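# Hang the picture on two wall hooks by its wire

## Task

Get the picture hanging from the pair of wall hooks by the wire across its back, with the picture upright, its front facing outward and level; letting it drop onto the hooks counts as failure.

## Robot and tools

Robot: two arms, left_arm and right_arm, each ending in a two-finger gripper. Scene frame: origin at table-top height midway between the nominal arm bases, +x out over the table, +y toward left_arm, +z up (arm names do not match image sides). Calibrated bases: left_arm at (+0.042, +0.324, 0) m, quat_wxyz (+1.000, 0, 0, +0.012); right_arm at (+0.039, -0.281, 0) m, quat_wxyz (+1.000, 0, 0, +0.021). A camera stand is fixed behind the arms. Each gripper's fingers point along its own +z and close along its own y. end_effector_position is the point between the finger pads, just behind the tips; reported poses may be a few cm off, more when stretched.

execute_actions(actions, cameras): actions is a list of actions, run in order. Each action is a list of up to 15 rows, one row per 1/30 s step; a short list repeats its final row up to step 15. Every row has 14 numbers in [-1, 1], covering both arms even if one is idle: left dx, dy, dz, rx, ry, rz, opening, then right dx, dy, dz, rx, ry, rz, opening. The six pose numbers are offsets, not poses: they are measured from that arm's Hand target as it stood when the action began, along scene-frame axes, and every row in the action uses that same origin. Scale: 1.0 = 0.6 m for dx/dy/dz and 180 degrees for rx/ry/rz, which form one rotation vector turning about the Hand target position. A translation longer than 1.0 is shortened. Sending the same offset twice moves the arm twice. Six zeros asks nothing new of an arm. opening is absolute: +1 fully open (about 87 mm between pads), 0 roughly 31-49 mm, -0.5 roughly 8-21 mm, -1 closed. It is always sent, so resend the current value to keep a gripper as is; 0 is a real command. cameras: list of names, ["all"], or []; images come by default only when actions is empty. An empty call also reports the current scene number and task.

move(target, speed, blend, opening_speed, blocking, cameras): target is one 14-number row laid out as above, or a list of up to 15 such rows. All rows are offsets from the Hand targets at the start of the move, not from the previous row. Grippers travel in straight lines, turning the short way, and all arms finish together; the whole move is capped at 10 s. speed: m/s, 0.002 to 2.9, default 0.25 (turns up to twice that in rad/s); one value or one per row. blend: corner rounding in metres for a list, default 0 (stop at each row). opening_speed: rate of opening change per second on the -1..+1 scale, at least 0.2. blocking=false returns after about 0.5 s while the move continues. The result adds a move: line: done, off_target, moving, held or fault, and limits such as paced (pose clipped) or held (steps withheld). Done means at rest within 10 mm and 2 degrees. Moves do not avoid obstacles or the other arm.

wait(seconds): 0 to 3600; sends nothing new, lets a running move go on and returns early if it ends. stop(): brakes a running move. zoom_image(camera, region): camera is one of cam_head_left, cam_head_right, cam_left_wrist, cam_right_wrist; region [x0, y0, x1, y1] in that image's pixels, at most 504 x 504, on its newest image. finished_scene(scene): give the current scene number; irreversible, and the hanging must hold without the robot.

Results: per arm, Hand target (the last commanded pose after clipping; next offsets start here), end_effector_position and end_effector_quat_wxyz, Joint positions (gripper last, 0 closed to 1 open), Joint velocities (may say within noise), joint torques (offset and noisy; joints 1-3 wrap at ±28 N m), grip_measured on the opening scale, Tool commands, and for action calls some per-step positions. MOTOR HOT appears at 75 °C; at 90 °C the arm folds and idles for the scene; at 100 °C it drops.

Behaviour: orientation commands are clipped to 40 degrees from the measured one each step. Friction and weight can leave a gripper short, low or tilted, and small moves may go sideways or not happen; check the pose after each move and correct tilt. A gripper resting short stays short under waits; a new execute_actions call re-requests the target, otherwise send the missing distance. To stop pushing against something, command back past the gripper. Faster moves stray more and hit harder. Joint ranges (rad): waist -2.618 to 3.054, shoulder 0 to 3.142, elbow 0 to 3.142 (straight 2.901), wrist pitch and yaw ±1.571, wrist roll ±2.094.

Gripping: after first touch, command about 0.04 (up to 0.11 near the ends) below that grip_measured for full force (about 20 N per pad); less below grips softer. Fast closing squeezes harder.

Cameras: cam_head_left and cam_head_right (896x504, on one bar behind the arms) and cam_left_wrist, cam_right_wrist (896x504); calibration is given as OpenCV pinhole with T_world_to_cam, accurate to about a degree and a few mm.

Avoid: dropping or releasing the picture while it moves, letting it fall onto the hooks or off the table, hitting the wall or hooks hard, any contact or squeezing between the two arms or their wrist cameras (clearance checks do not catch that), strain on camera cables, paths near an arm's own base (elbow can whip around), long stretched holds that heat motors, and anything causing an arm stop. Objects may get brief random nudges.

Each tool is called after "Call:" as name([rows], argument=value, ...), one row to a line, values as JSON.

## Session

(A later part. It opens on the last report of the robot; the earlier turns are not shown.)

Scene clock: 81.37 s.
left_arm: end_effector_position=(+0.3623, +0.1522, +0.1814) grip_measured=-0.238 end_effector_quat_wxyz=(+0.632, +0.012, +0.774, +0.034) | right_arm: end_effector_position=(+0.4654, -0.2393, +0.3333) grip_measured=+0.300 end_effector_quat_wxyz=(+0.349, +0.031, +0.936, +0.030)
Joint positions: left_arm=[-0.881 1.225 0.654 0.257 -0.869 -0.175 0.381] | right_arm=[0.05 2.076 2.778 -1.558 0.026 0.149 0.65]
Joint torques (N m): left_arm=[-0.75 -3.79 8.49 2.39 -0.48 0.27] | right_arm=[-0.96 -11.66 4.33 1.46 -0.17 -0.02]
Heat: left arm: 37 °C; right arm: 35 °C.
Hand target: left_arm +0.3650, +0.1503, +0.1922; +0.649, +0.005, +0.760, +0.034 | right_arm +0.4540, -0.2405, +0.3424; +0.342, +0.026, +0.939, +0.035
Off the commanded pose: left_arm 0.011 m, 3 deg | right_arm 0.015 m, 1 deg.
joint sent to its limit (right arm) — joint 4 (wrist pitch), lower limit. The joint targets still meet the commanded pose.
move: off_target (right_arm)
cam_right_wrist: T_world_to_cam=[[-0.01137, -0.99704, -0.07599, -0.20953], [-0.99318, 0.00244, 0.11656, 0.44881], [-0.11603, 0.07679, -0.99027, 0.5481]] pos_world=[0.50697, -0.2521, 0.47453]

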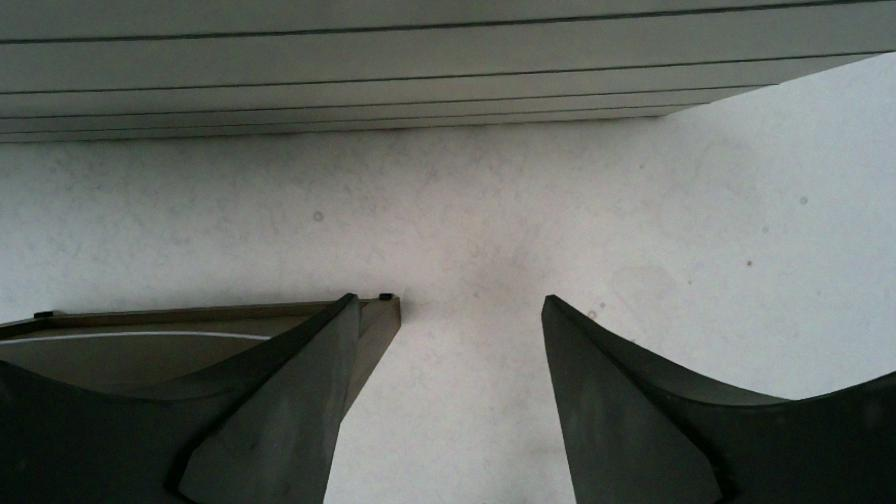

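Call:
move([
  [0,0,0,0,0,0,-0.5, -0.09,0.0675,0.13,0,0,0,0.3],
  [0,0,0,0,0,0,-0.5, -0.2567,0.1122,-0.004,0,-0.236,0,0.3],
  [0,0,0,0,0,0,-0.5, -0.1983,0.1122,-0.25,0,-0.236,0,0.3],
  [0,0,0,0,0,0,-0.5, -0.103,0.1122,-0.25,0,-0.236,0,0.3],
  [0,0,0,0,0,0,-0.5, -0.103,0.1122,-0.25,0,-0.236,0,-0.5],
], speed=[0.25,0.25,0.25,0.1,0.1], blend=[0.03,0.03,0.01,0,0], opening_speed=0.7, cameras=["cam_head_right","cam_right_wrist"])

Scene clock: 93.73 s.
left_arm: end_effector_position=(+0.3626, +0.1522, +0.1821) grip_measured=-0.238 end_effector_quat_wxyz=(+0.633, +0.012, +0.773, +0.034) | right_arm: end_effector_position=(+0.3858, -0.1726, +0.1807) grip_measured=-0.287 end_effector_quat_wxyz=(+0.647, +0.005, +0.761, +0.042)
Joint positions: left_arm=[-0.881 1.225 0.654 0.261 -0.87 -0.171 0.381] | right_arm=[0.443 1.069 0.496 0.398 0.422 0.143 0.357]
Joint torques (N m): left_arm=[-0.75 -3.75 8.44 2.36 -0.46 0.25] | right_arm=[-0.94 -1.99 10.26 2.24 0.04 0.03]
Heat: left arm: 37 °C; right arm: 35 °C.
Hand target: left_arm +0.3650, +0.1503, +0.1922; +0.649, +0.005, +0.760, +0.034 | right_arm +0.3923, -0.1732, +0.1923; +0.659, +0.012, +0.751, +0.042
Off the commanded pose: left_arm 0.011 m, 2 deg | right_arm 0.013 m, 2 deg.
move: off_target (right_arm); target 5's new opening was sent with right_arm's hand 0.014 m and 2 deg from that target
cam_right_wrist: T_world_to_cam=[[0.06562, -0.9965, -0.05183, -0.1895], [-0.83615, -0.02657, -0.54785, 0.44179], [0.54455, 0.07929, -0.83497, 0.10012]] pos_world=[0.32732, -0.18504, 0.31581]

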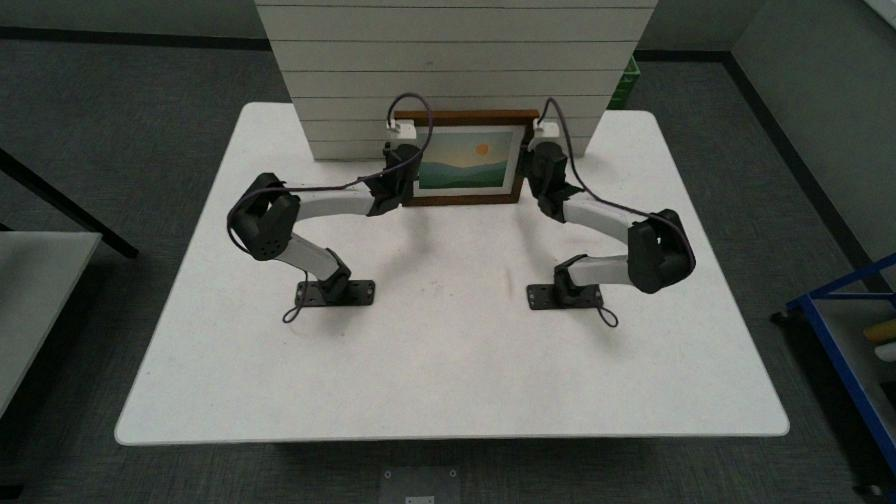

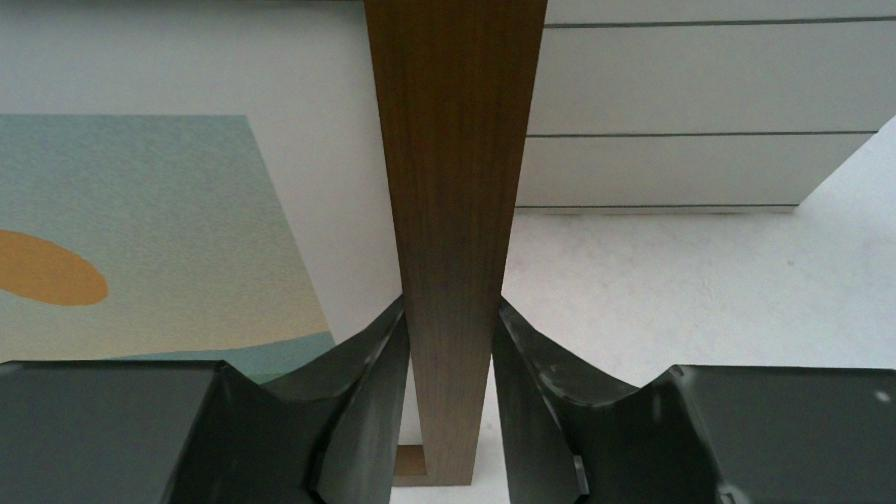

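Call:
move(target=[0,0.0367,0.325,0,-0.033,0,-0.5, 0,0.0367,0.325,0,-0.033,0,-0.5], speed=0.2, cameras=["all"])

Scene clock: 97.63 s.
left_arm: end_effector_position=(+0.3613, +0.1731, +0.3637) grip_measured=-0.239 end_effector_quat_wxyz=(+0.669, +0.017, +0.741, +0.046) | right_arm: end_effector_position=(+0.3903, -0.1512, +0.3586) grip_measured=-0.283 end_effector_quat_wxyz=(+0.671, +0.003, +0.741, +0.041)
Joint positions: left_arm=[-0.853 1.136 1.222 -0.242 -0.869 -0.027 0.381] | right_arm=[0.53 1.105 1.17 -0.176 0.514 0.12 0.358]
Joint torques (N m): left_arm=[0.44 -2.67 12.29 2.2 -0.08 0.16] | right_arm=[0.59 -2.81 12.22 2.4 0.18 -0.21]
Heat: left arm: 38 °C; right arm: 36 °C.
Hand target: left_arm +0.3649, +0.1723, +0.3874; +0.687, +0.003, +0.726, +0.034 | right_arm +0.3922, -0.1512, +0.3875; +0.697, +0.009, +0.716, +0.043
Off the commanded pose: left_arm 0.024 m, 3 deg | right_arm 0.029 m, 4 deg.
move: off_target (left_arm, right_arm)
cam_left_wrist: T_world_to_cam=[[0.06042, -0.99447, -0.08584, 0.17886], [-0.83446, -0.00313, -0.55106, 0.523], [0.54775, 0.10493, -0.83004, 0.22876]] pos_world=[0.30031, 0.15551, 0.49344]
cam_right_wrist: T_world_to_cam=[[0.06824, -0.9966, -0.04613, -0.16235], [-0.80012, -0.02705, -0.59923, 0.54784], [0.59594, 0.0778, -0.79925, 0.21146]] pos_world=[0.3234, -0.16343, 0.4898]

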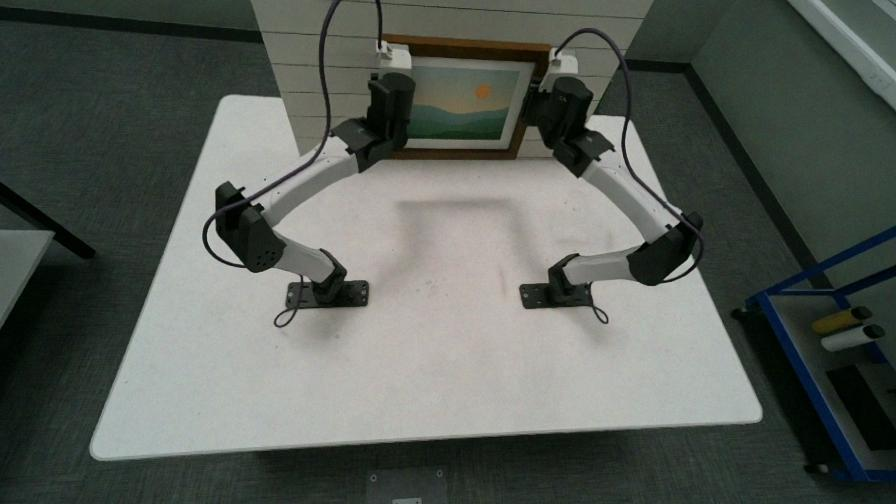

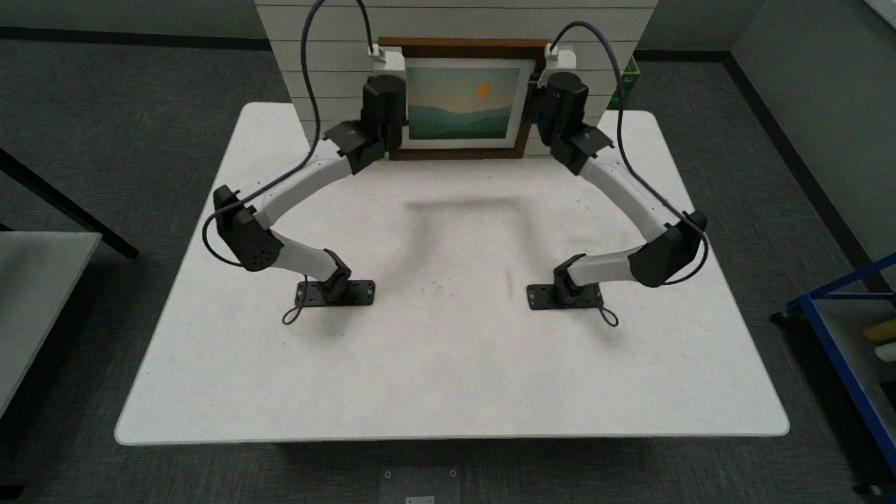

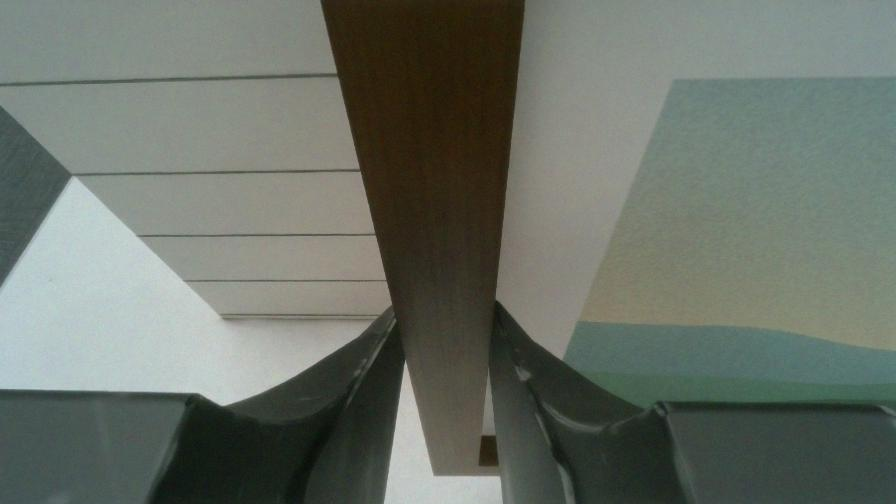

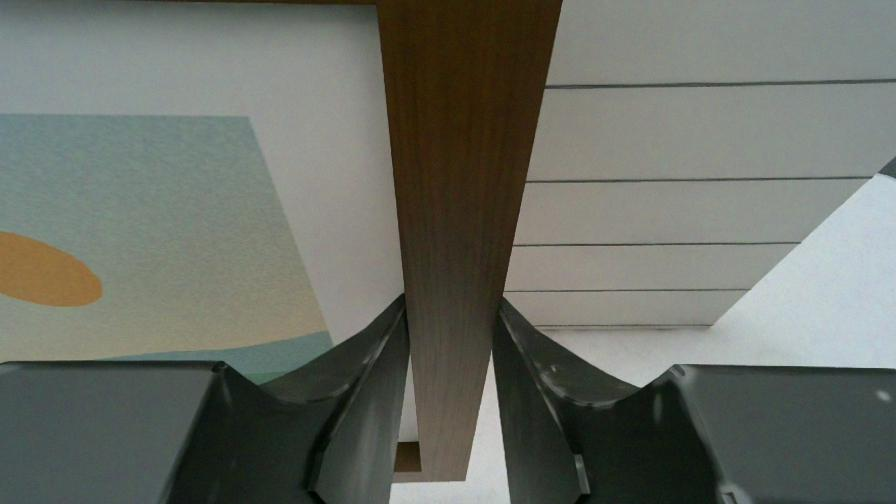

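Call:
zoom_image(camera="cam_head_right", region=[360, 20, 580, 180])

Call:
zoom_image(camera="cam_head_left", region=[360, 20, 580, 180])

Scaled by 2.291.

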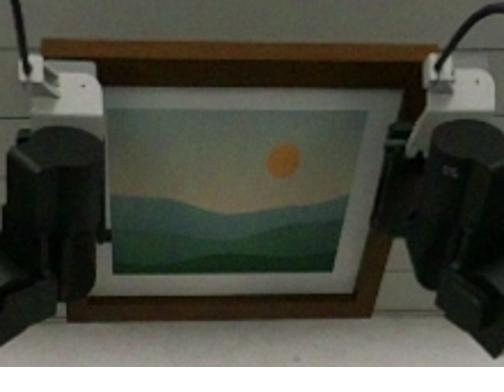

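Scaled by 2.291.

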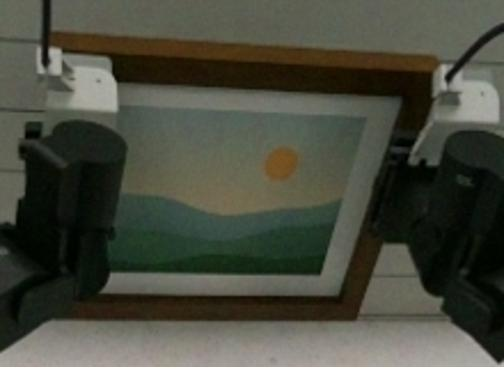

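Call:
move(target=[0.195,-0.0067,0.02,0,0,0,-0.5, 0.185,-0.0067,0.026,0,0,0,-0.5], speed=0.15, cameras=["all"])

Call:
zoom_image(camera="cam_head_right", region=[360, 0, 580, 160])

Call:
zoom_image(camera="cam_head_left", region=[360, 0, 580, 160])

Scene clock: 103.83 s.
left_arm: end_effector_position=(+0.4737, +0.1676, +0.3642) grip_measured=-0.236 end_effector_quat_wxyz=(+0.653, +0.017, +0.756, +0.041) | right_arm: end_effector_position=(+0.4958, -0.1580, +0.3620) grip_measured=-0.283 end_effector_quat_wxyz=(+0.656, +0.010, +0.754, +0.030)
Joint positions: left_arm=[-0.587 1.482 1.512 -0.206 -0.594 -0.014 0.382] | right_arm=[0.334 1.469 1.478 -0.157 0.341 0.11 0.359]
Joint torques (N m): left_arm=[0.44 -6.01 12.88 2.62 -0.2 0.27] | right_arm=[-0.42 -6.45 12.97 2.78 -0.13 -0.19]
Heat: left arm: 39 °C; right arm: 38 °C.
Hand target: left_arm +0.4820, +0.1682, +0.3993; +0.687, +0.003, +0.726, +0.034 | right_arm +0.5032, -0.1551, +0.4031; +0.697, +0.009, +0.716, +0.043
Off the commanded pose: left_arm 0.036 m, 6 deg | right_arm 0.042 m, 7 deg.
move: off_target (left_arm, right_arm)
cam_left_wrist: T_world_to_cam=[[0.04999, -0.99552, -0.08025, 0.16976], [-0.85865, -0.0018, -0.51256, 0.6143], [0.51012, 0.09453, -0.85489, 0.1969]] pos_world=[0.41854, 0.15149, 0.49682]
cam_right_wrist: T_world_to_cam=[[0.04265, -0.99823, -0.04155, -0.1654], [-0.82492, -0.01172, -0.56512, 0.63657], [0.56363, 0.05838, -0.82396, 0.1738]] pos_world=[0.43422, -0.16779, 0.49607]

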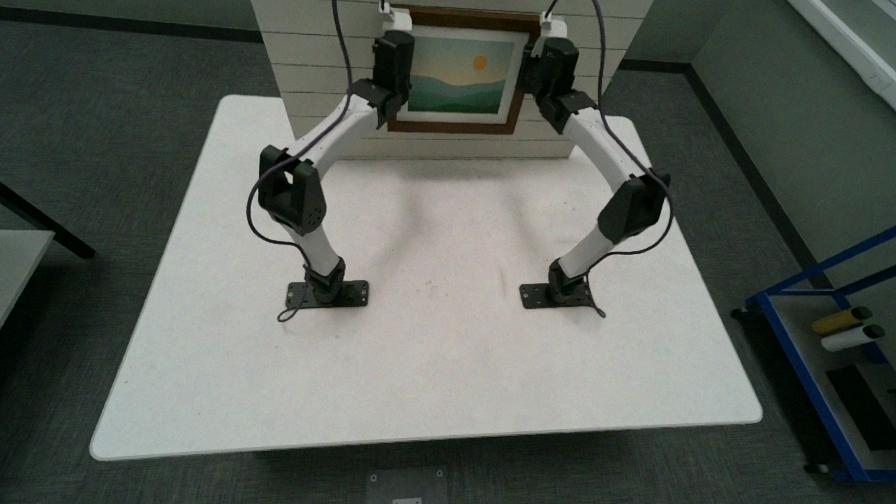

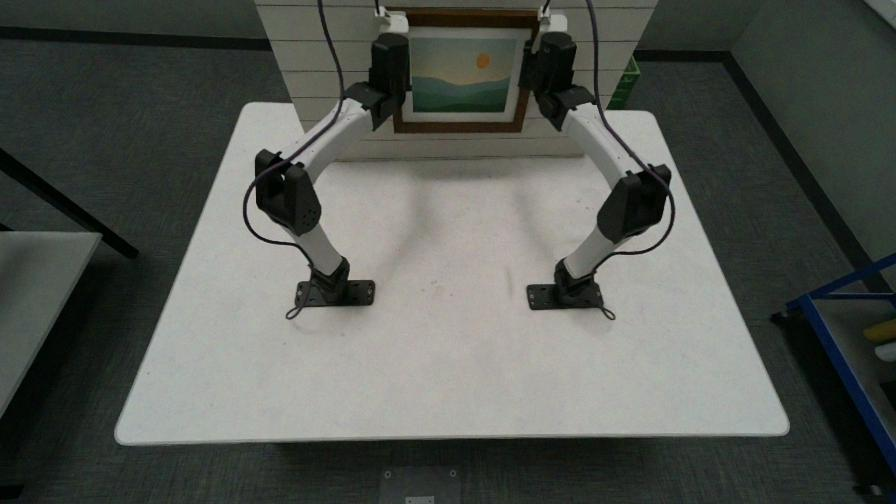

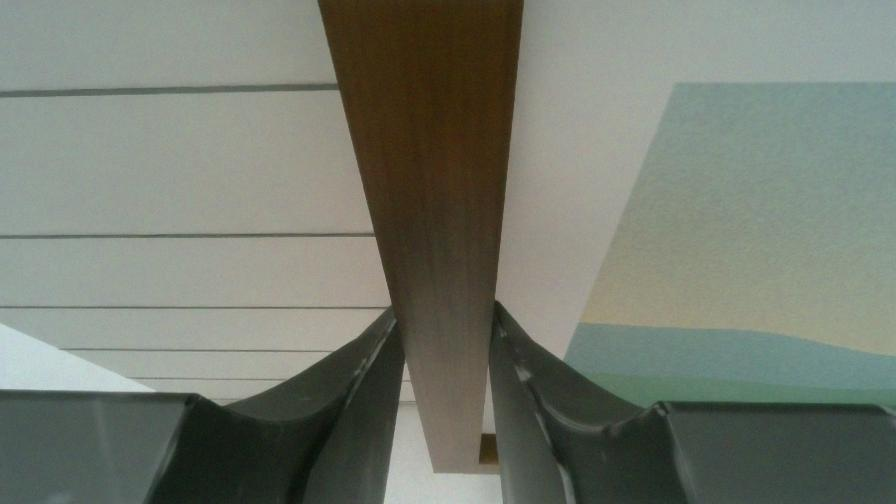

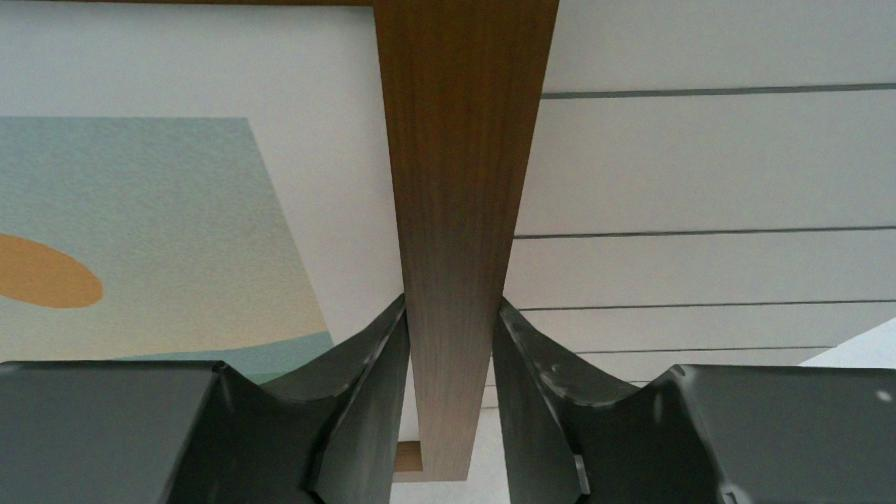

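Scaled by 2.291.

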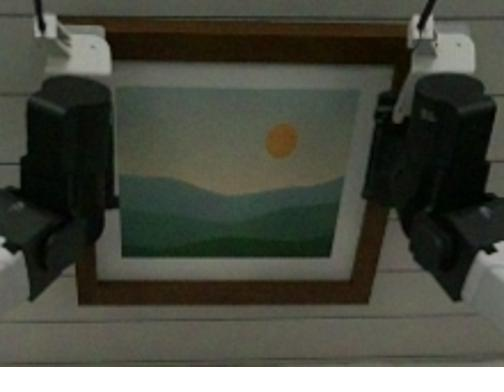

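Scaled by 2.291.

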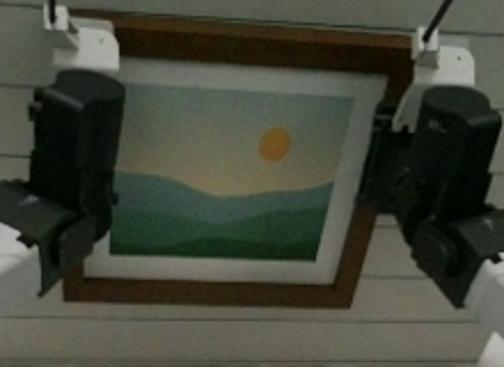

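Call:
move([
  [0.03,0.005,0.02,0,-0.03,0,-0.5, 0.03,0.005,0.02,0,-0.03,0,-0.5],
  [0.07,0.005,0.02,0,-0.03,0,-0.5, 0.07,0.005,0.02,0,-0.03,0,-0.5],
], speed=[0.08,0.04], blend=[0.005,0], cameras=["all"])

Call:
zoom_image(camera="cam_head_right", region=[360, 0, 580, 160])

Call:
zoom_image(camera="cam_head_left", region=[360, 0, 580, 160])

Scene clock: 112.13 s.
left_arm: end_effector_position=(+0.4998, +0.1742, +0.3705) grip_measured=-0.234 end_effector_quat_wxyz=(+0.671, +0.016, +0.739, +0.052) | right_arm: end_effector_position=(+0.5236, -0.1564, +0.3674) grip_measured=-0.280 end_effector_quat_wxyz=(+0.673, +0.009, +0.739, +0.028)
Joint positions: left_arm=[-0.542 1.54 1.536 -0.106 -0.571 0.039 0.383] | right_arm=[0.313 1.551 1.529 -0.074 0.325 0.084 0.36]
Joint torques (N m): left_arm=[2.07 -4.03 13.55 3.25 0.25 0.34] | right_arm=[-1.36 -4.92 13.59 3.5 -0.28 -0.29]
Heat: left arm: 42 °C; right arm: 40 °C.
Hand target: left_arm +0.5239, +0.1712, +0.4114; +0.721, +0.002, +0.692, +0.034 | right_arm +0.5452, -0.1522, +0.4151; +0.730, +0.007, +0.682, +0.043
Off the commanded pose: left_arm 0.048 m, 8 deg | right_arm 0.052 m, 9 deg.
move: off_target (left_arm, right_arm)
cam_left_wrist: T_world_to_cam=[[0.07007, -0.9932, -0.09296, 0.16983], [-0.83088, -0.00654, -0.55641, 0.64302], [0.55202, 0.11622, -0.82569, 0.1528]] pos_world=[0.43803, 0.15513, 0.49973]
cam_right_wrist: T_world_to_cam=[[0.04231, -0.99852, -0.03422, -0.16736], [-0.79699, -0.01308, -0.60385, 0.66197], [0.60251, 0.05283, -0.79636, 0.13107]] pos_world=[0.45569, -0.16538, 0.49839]

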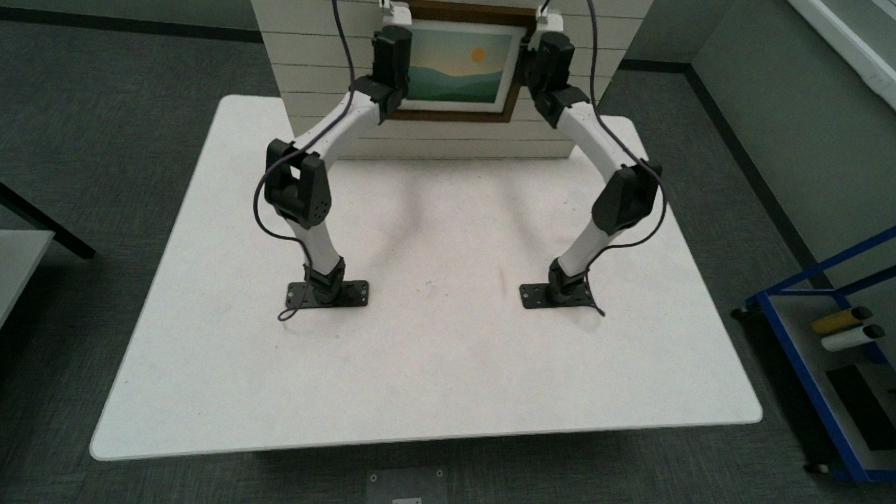

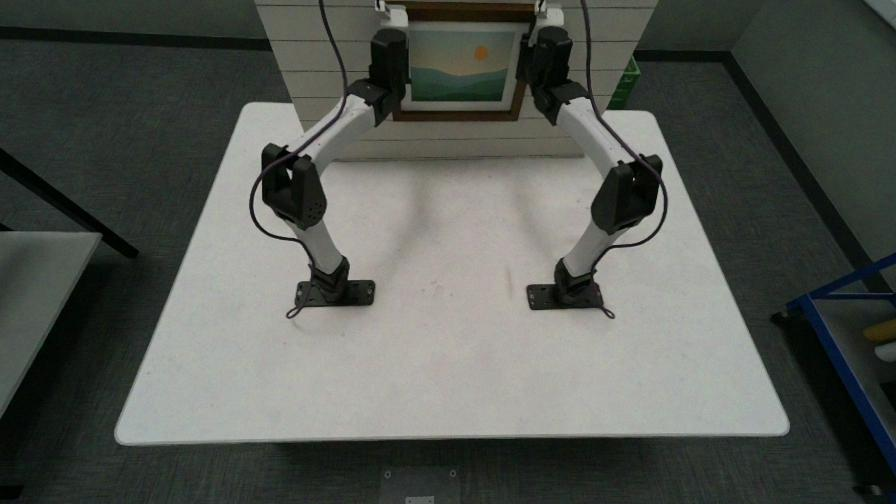

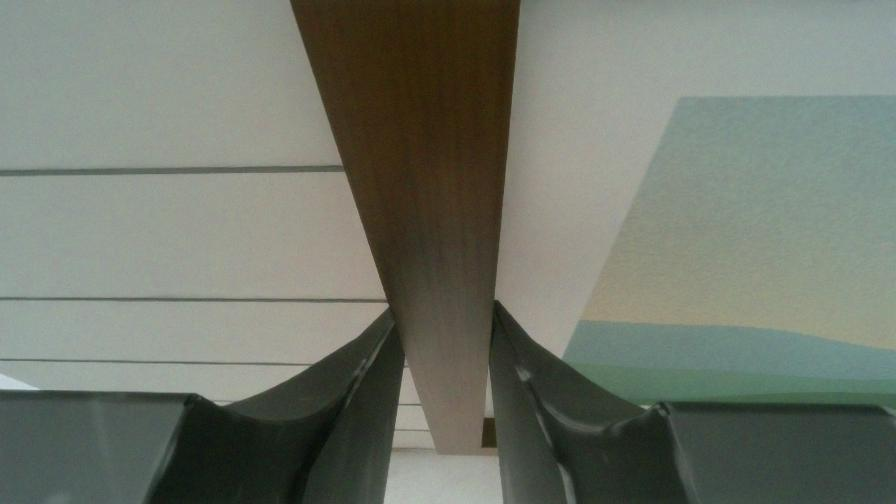

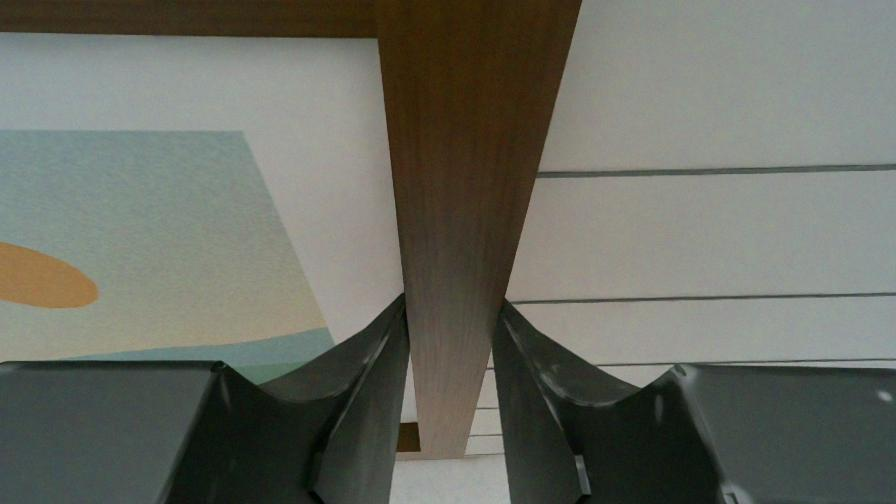

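Scaled by 2.291.

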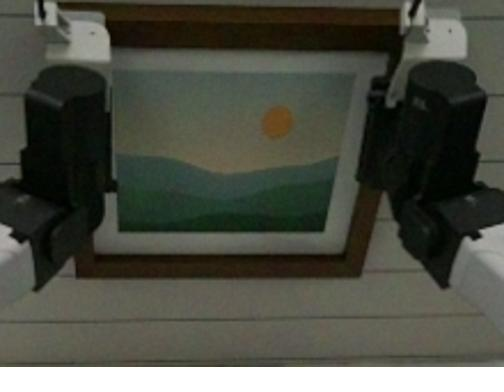

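Scaled by 2.291.

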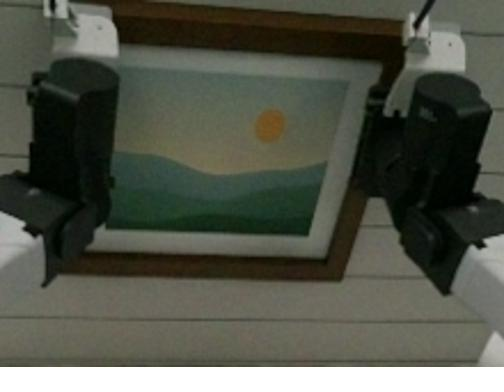

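Call:
zoom_image(camera="cam_left_wrist", region=[380, 340, 520, 480])

Call:
zoom_image(camera="cam_right_wrist", region=[380, 340, 520, 480])

Call:
zoom_image(camera="cam_left_wrist", region=[200, 0, 560, 300])

Scaled by 3.600.

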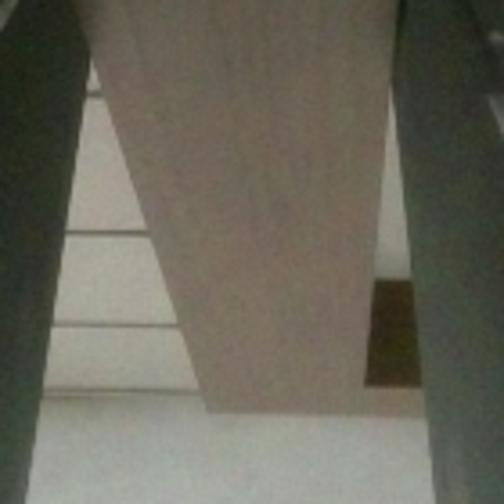

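Scaled by 3.600.

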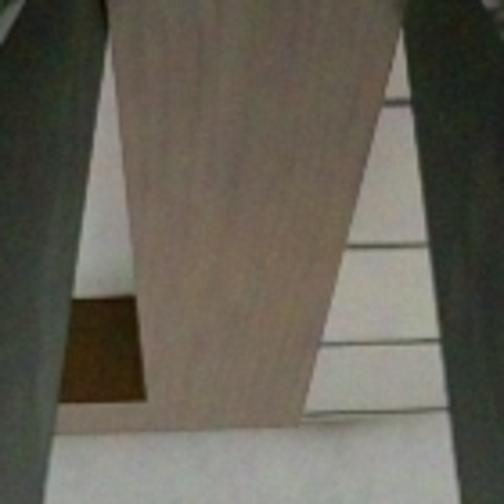

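Scaled by 1.400.

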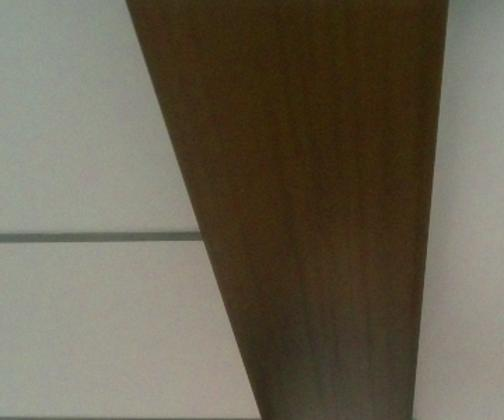

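Call:
move([
  [-0.017,0.0,0,0,0,0,-0.5, -0.017,0.0,0,0,0,0,-0.5],
  [-0.017,0.0,-0.092,0,0,0,-0.5, -0.017,0.0,-0.092,0,0,0,-0.5],
], speed=[0.06,0.04], blend=[0.003,0], cameras=["all"])

Call:
zoom_image(camera="cam_head_right", region=[360, 0, 580, 160])

Scene clock: 119.83 s.
left_arm: end_effector_position=(+0.5001, +0.1743, +0.3684) grip_measured=-0.240 end_effector_quat_wxyz=(+0.718, +0.007, +0.695, +0.040) | right_arm: end_effector_position=(+0.5247, -0.1567, +0.3639) grip_measured=-0.282 end_effector_quat_wxyz=(+0.721, +0.011, +0.692, +0.036)
Joint positions: left_arm=[-0.543 1.492 1.348 0.184 -0.564 0.087 0.38] | right_arm=[0.313 1.51 1.339 0.215 0.321 0.051 0.359]
Joint torques (N m): left_arm=[1.25 -2.95 7.25 2.54 0.14 -0.17] | right_arm=[-0.73 -4.11 7.32 2.68 -0.24 0.07]
Heat: left arm: 44 °C; right arm: 40 °C.
Hand target: left_arm +0.5137, +0.1713, +0.3562; +0.721, +0.001, +0.692, +0.034 | right_arm +0.5350, -0.1521, +0.3597; +0.730, +0.007, +0.682, +0.043
Off the commanded pose: left_arm 0.018 m, 1 deg | right_arm 0.012 m, 2 deg.
move: off_target (left_arm, right_arm); blend cut to 0.0021 m at target 1
cam_left_wrist: T_world_to_cam=[[0.07039, -0.99589, -0.05705, 0.15672], [-0.75268, -0.01549, -0.65821, 0.64213], [0.65462, 0.08927, -0.75067, 0.07656]] pos_world=[0.42217, 0.15918, 0.48907]
cam_right_wrist: T_world_to_cam=[[0.05218, -0.99766, -0.04421, -0.16924], [-0.70934, -0.00587, -0.70484, 0.65255], [0.70293, 0.06814, -0.70799, 0.04517]] pos_world=[0.43996, -0.16809, 0.48444]

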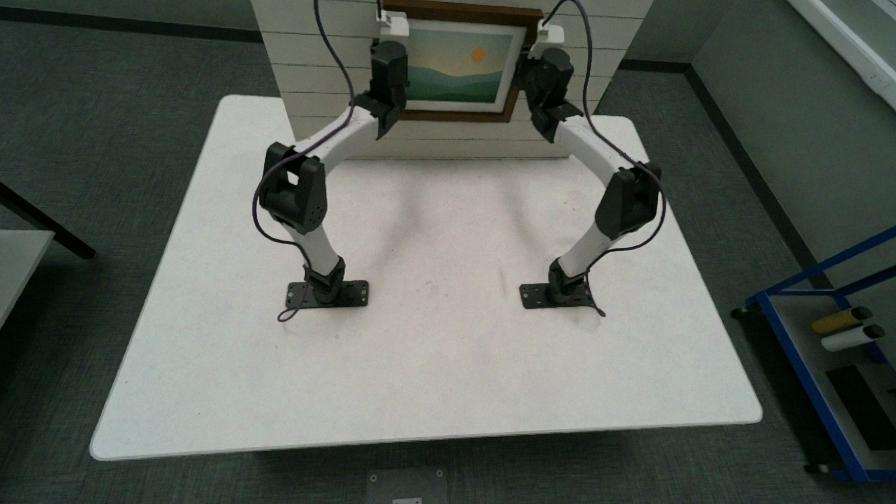

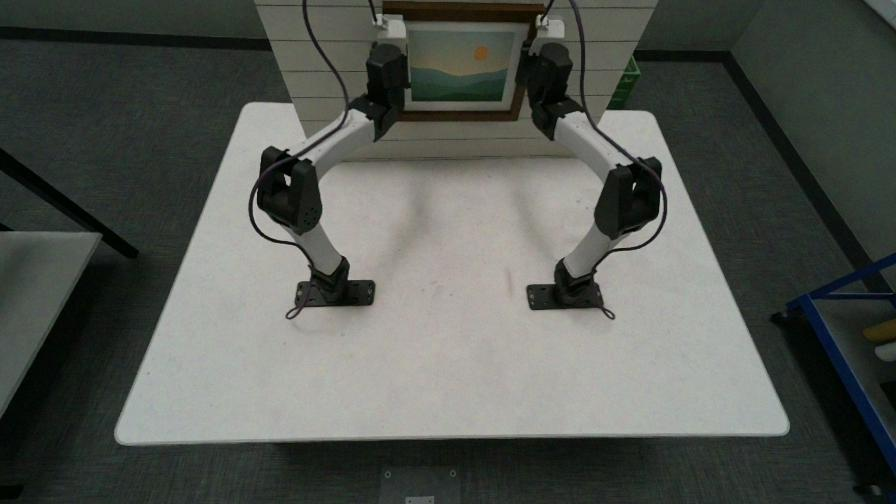

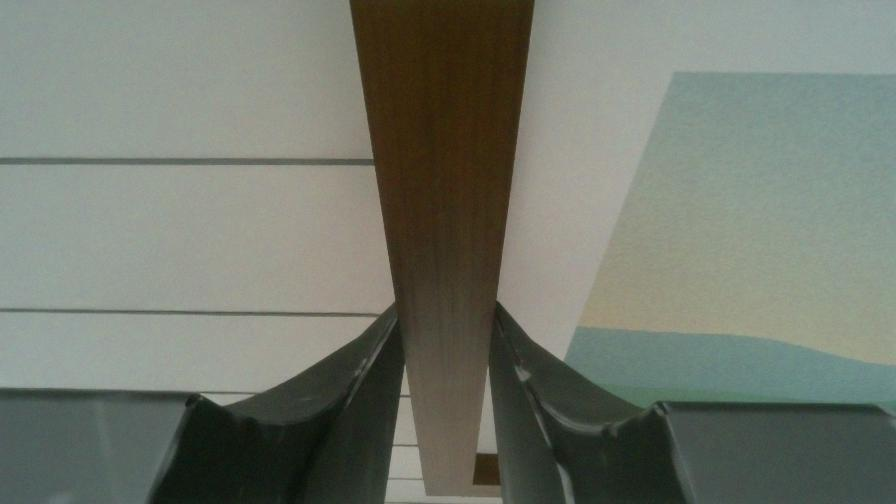

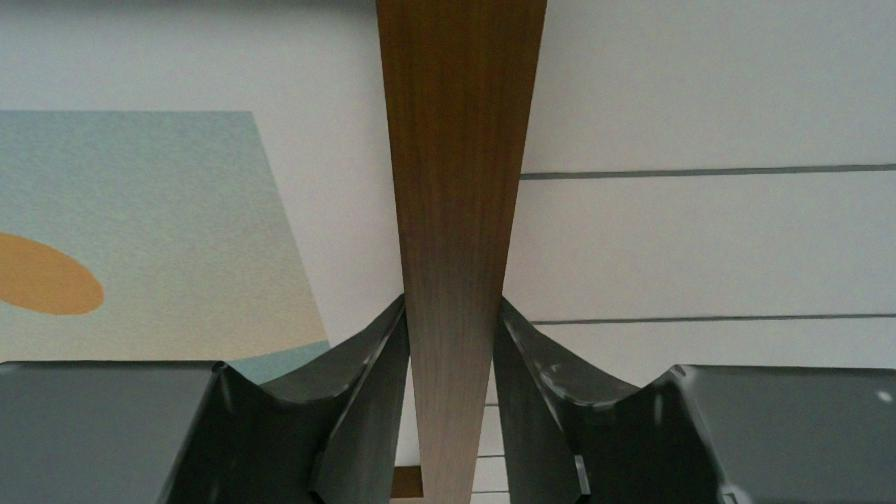

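Scaled by 2.291.

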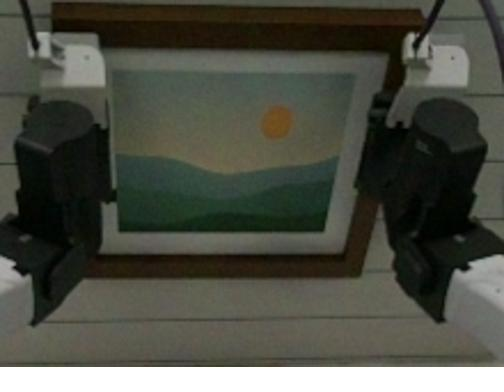

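Call:
move([
  [0,0,0.05,0,0,0,-0.5, 0,0,0.05,0,0,0,-0.5],
  [-0.045,0,0.05,0,0,0,-0.5, -0.045,0,0.05,0,0,0,-0.5],
], speed=[0.08,0.04], cameras=["cam_head_right","cam_left_wrist","cam_right_wrist"])

Call:
zoom_image(camera="cam_head_right", region=[360, 0, 580, 160])

Scene clock: 130.80 s.
left_arm: end_effector_position=(+0.4947, +0.1705, +0.3524) grip_measured=-0.239 end_effector_quat_wxyz=(+0.689, +0.015, +0.724, +0.043) | right_arm: end_effector_position=(+0.5180, -0.1547, +0.3493) grip_measured=-0.282 end_effector_quat_wxyz=(+0.692, +0.008, +0.721, +0.035)
Joint positions: left_arm=[-0.555 1.495 1.372 0.066 -0.572 0.052 0.381] | right_arm=[0.321 1.503 1.359 0.101 0.324 0.075 0.359]
Joint torques (N m): left_arm=[-1.17 -10.37 9.39 2.53 -0.26 0.19] | right_arm=[1.25 -10.63 8.92 2.68 0.04 -0.18]
Heat: left arm: 44 °C; right arm: 40 °C.
Hand target: left_arm +0.4867, +0.1714, +0.3861; +0.721, +0.001, +0.692, +0.034 | right_arm +0.5080, -0.1521, +0.3899; +0.730, +0.007, +0.682, +0.044
Off the commanded pose: left_arm 0.035 m, 5 deg | right_arm 0.042 m, 6 deg.
move: off_target (left_arm, right_arm)
cam_left_wrist: T_world_to_cam=[[0.06055, -0.99525, -0.07626, 0.16404], [-0.80431, -0.00341, -0.59421, 0.62841], [0.59112, 0.09732, -0.80069, 0.11611]] pos_world=[0.42687, 0.1541, 0.47889]
cam_right_wrist: T_world_to_cam=[[0.05362, -0.99771, -0.04119, -0.16928], [-0.76555, -0.01458, -0.64321, 0.64379], [0.64113, 0.06602, -0.76458, 0.09087]] pos_world=[0.44368, -0.1655, 0.4766]

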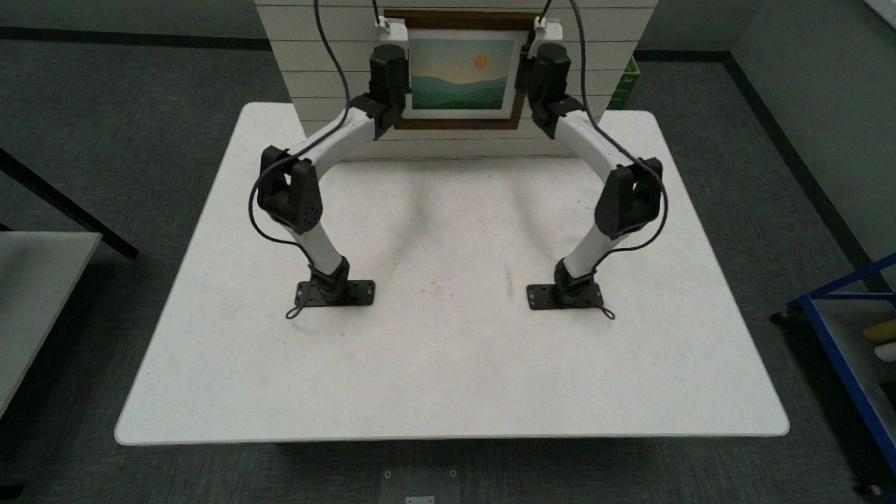

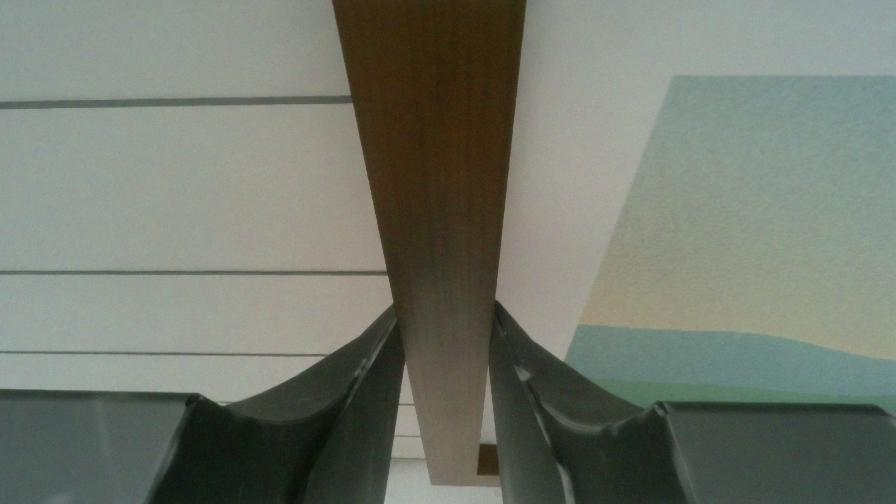

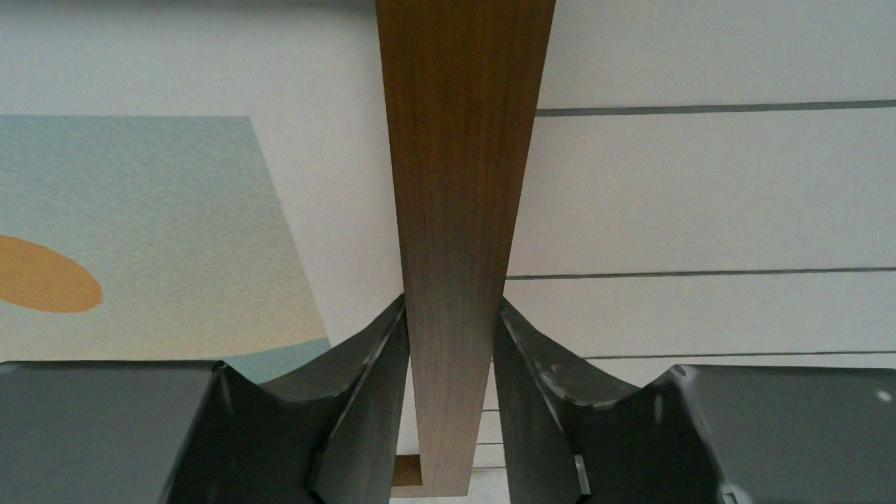

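Scaled by 2.291.

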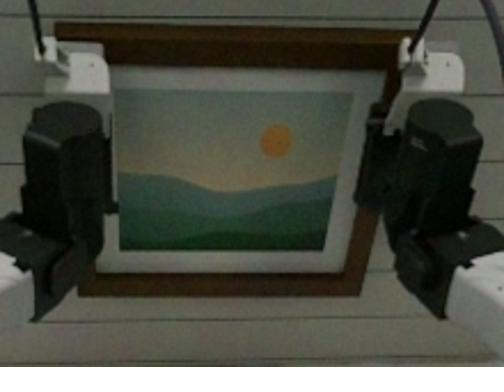

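Call:
move([
  [-0.0083,0,0.077,0,-0.02,0,-0.5, -0.0083,0,0.079,0,-0.02,0,-0.5],
  [0.045,0,0.077,0,-0.02,0,-0.5, 0.045,0,0.079,0,-0.02,0,-0.5],
], speed=[0.1,0.04], cameras=["cam_head_right","cam_left_wrist","cam_right_wrist"])

Call:
zoom_image(camera="cam_head_right", region=[360, 0, 580, 160])

Scene clock: 141.03 s.
left_arm: end_effector_position=(+0.4991, +0.1730, +0.3965) grip_measured=-0.238 end_effector_quat_wxyz=(+0.704, +0.011, +0.708, +0.047) | right_arm: end_effector_position=(+0.5233, -0.1555, +0.3951) grip_measured=-0.281 end_effector_quat_wxyz=(+0.707, +0.007, +0.706, +0.030)
Joint positions: left_arm=[-0.549 1.523 1.53 -0.012 -0.574 0.08 0.381] | right_arm=[0.319 1.536 1.531 0.009 0.329 0.052 0.36]
Joint torques (N m): left_arm=[1.35 -4.36 13.23 2.9 0.19 0.3] | right_arm=[-0.9 -5.45 13.15 3.08 -0.28 -0.19]
Heat: left arm: 45 °C; right arm: 41 °C.
Hand target: left_arm +0.5138, +0.1714, +0.4323; +0.742, +0.000, +0.669, +0.034 | right_arm +0.5350, -0.1521, +0.4372; +0.751, +0.006, +0.659, +0.044
Off the commanded pose: left_arm 0.039 m, 6 deg | right_arm 0.044 m, 8 deg.
move: off_target (left_arm, right_arm)
cam_left_wrist: T_world_to_cam=[[0.07193, -0.99459, -0.07496, 0.16331], [-0.77739, -0.00882, -0.62895, 0.65942], [0.62489, 0.10351, -0.77382, 0.1201]] pos_world=[0.42583, 0.15581, 0.51992]
cam_right_wrist: T_world_to_cam=[[0.04876, -0.99828, -0.03245, -0.16948], [-0.73655, -0.01399, -0.67624, 0.6753], [0.67462, 0.05688, -0.73597, 0.09233]] pos_world=[0.44337, -0.16499, 0.51911]

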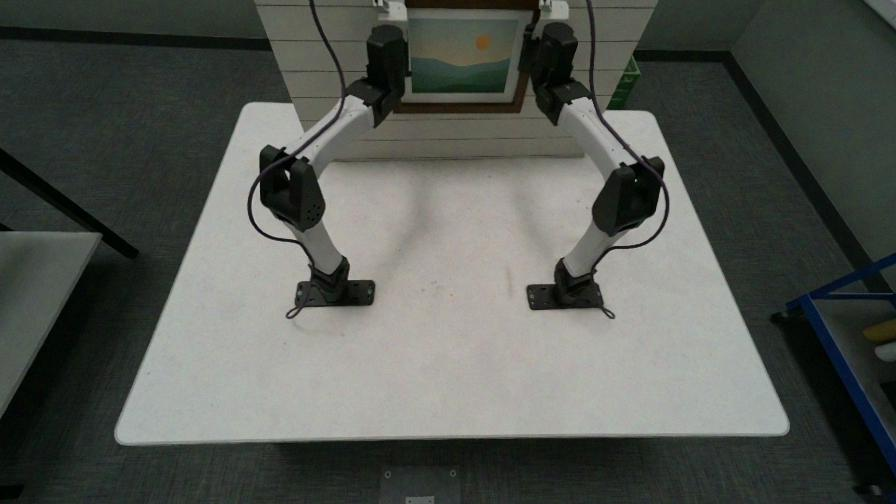

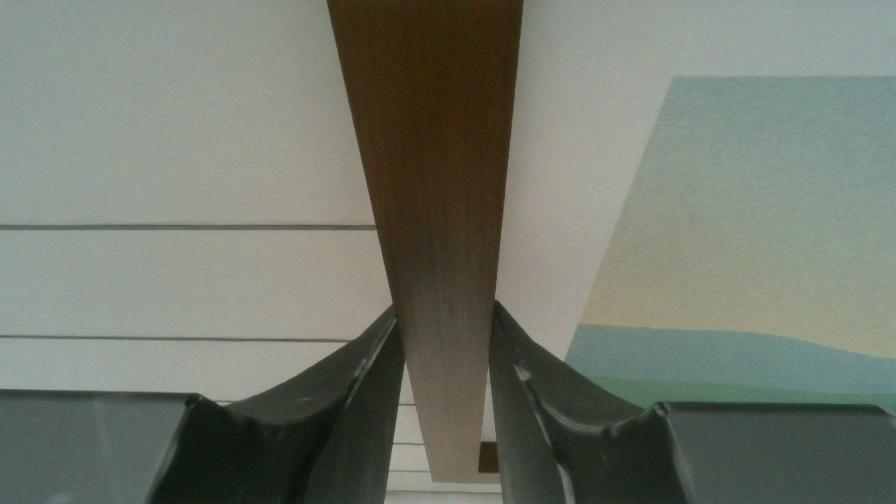

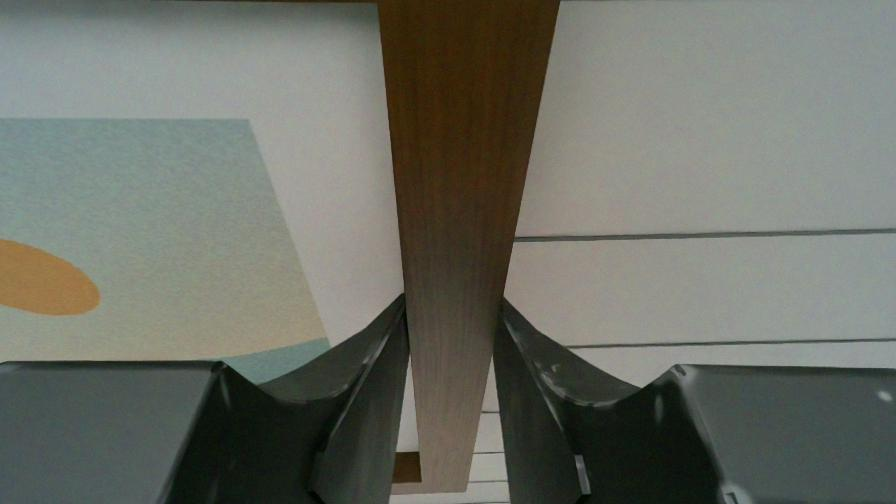

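Scaled by 2.291.

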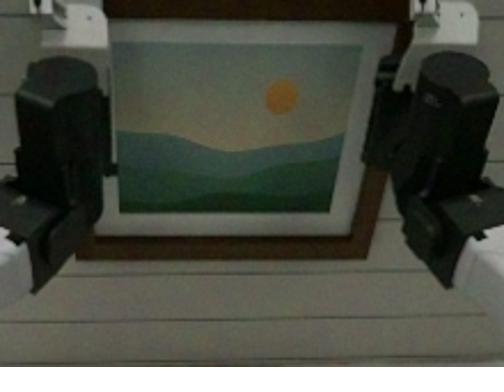

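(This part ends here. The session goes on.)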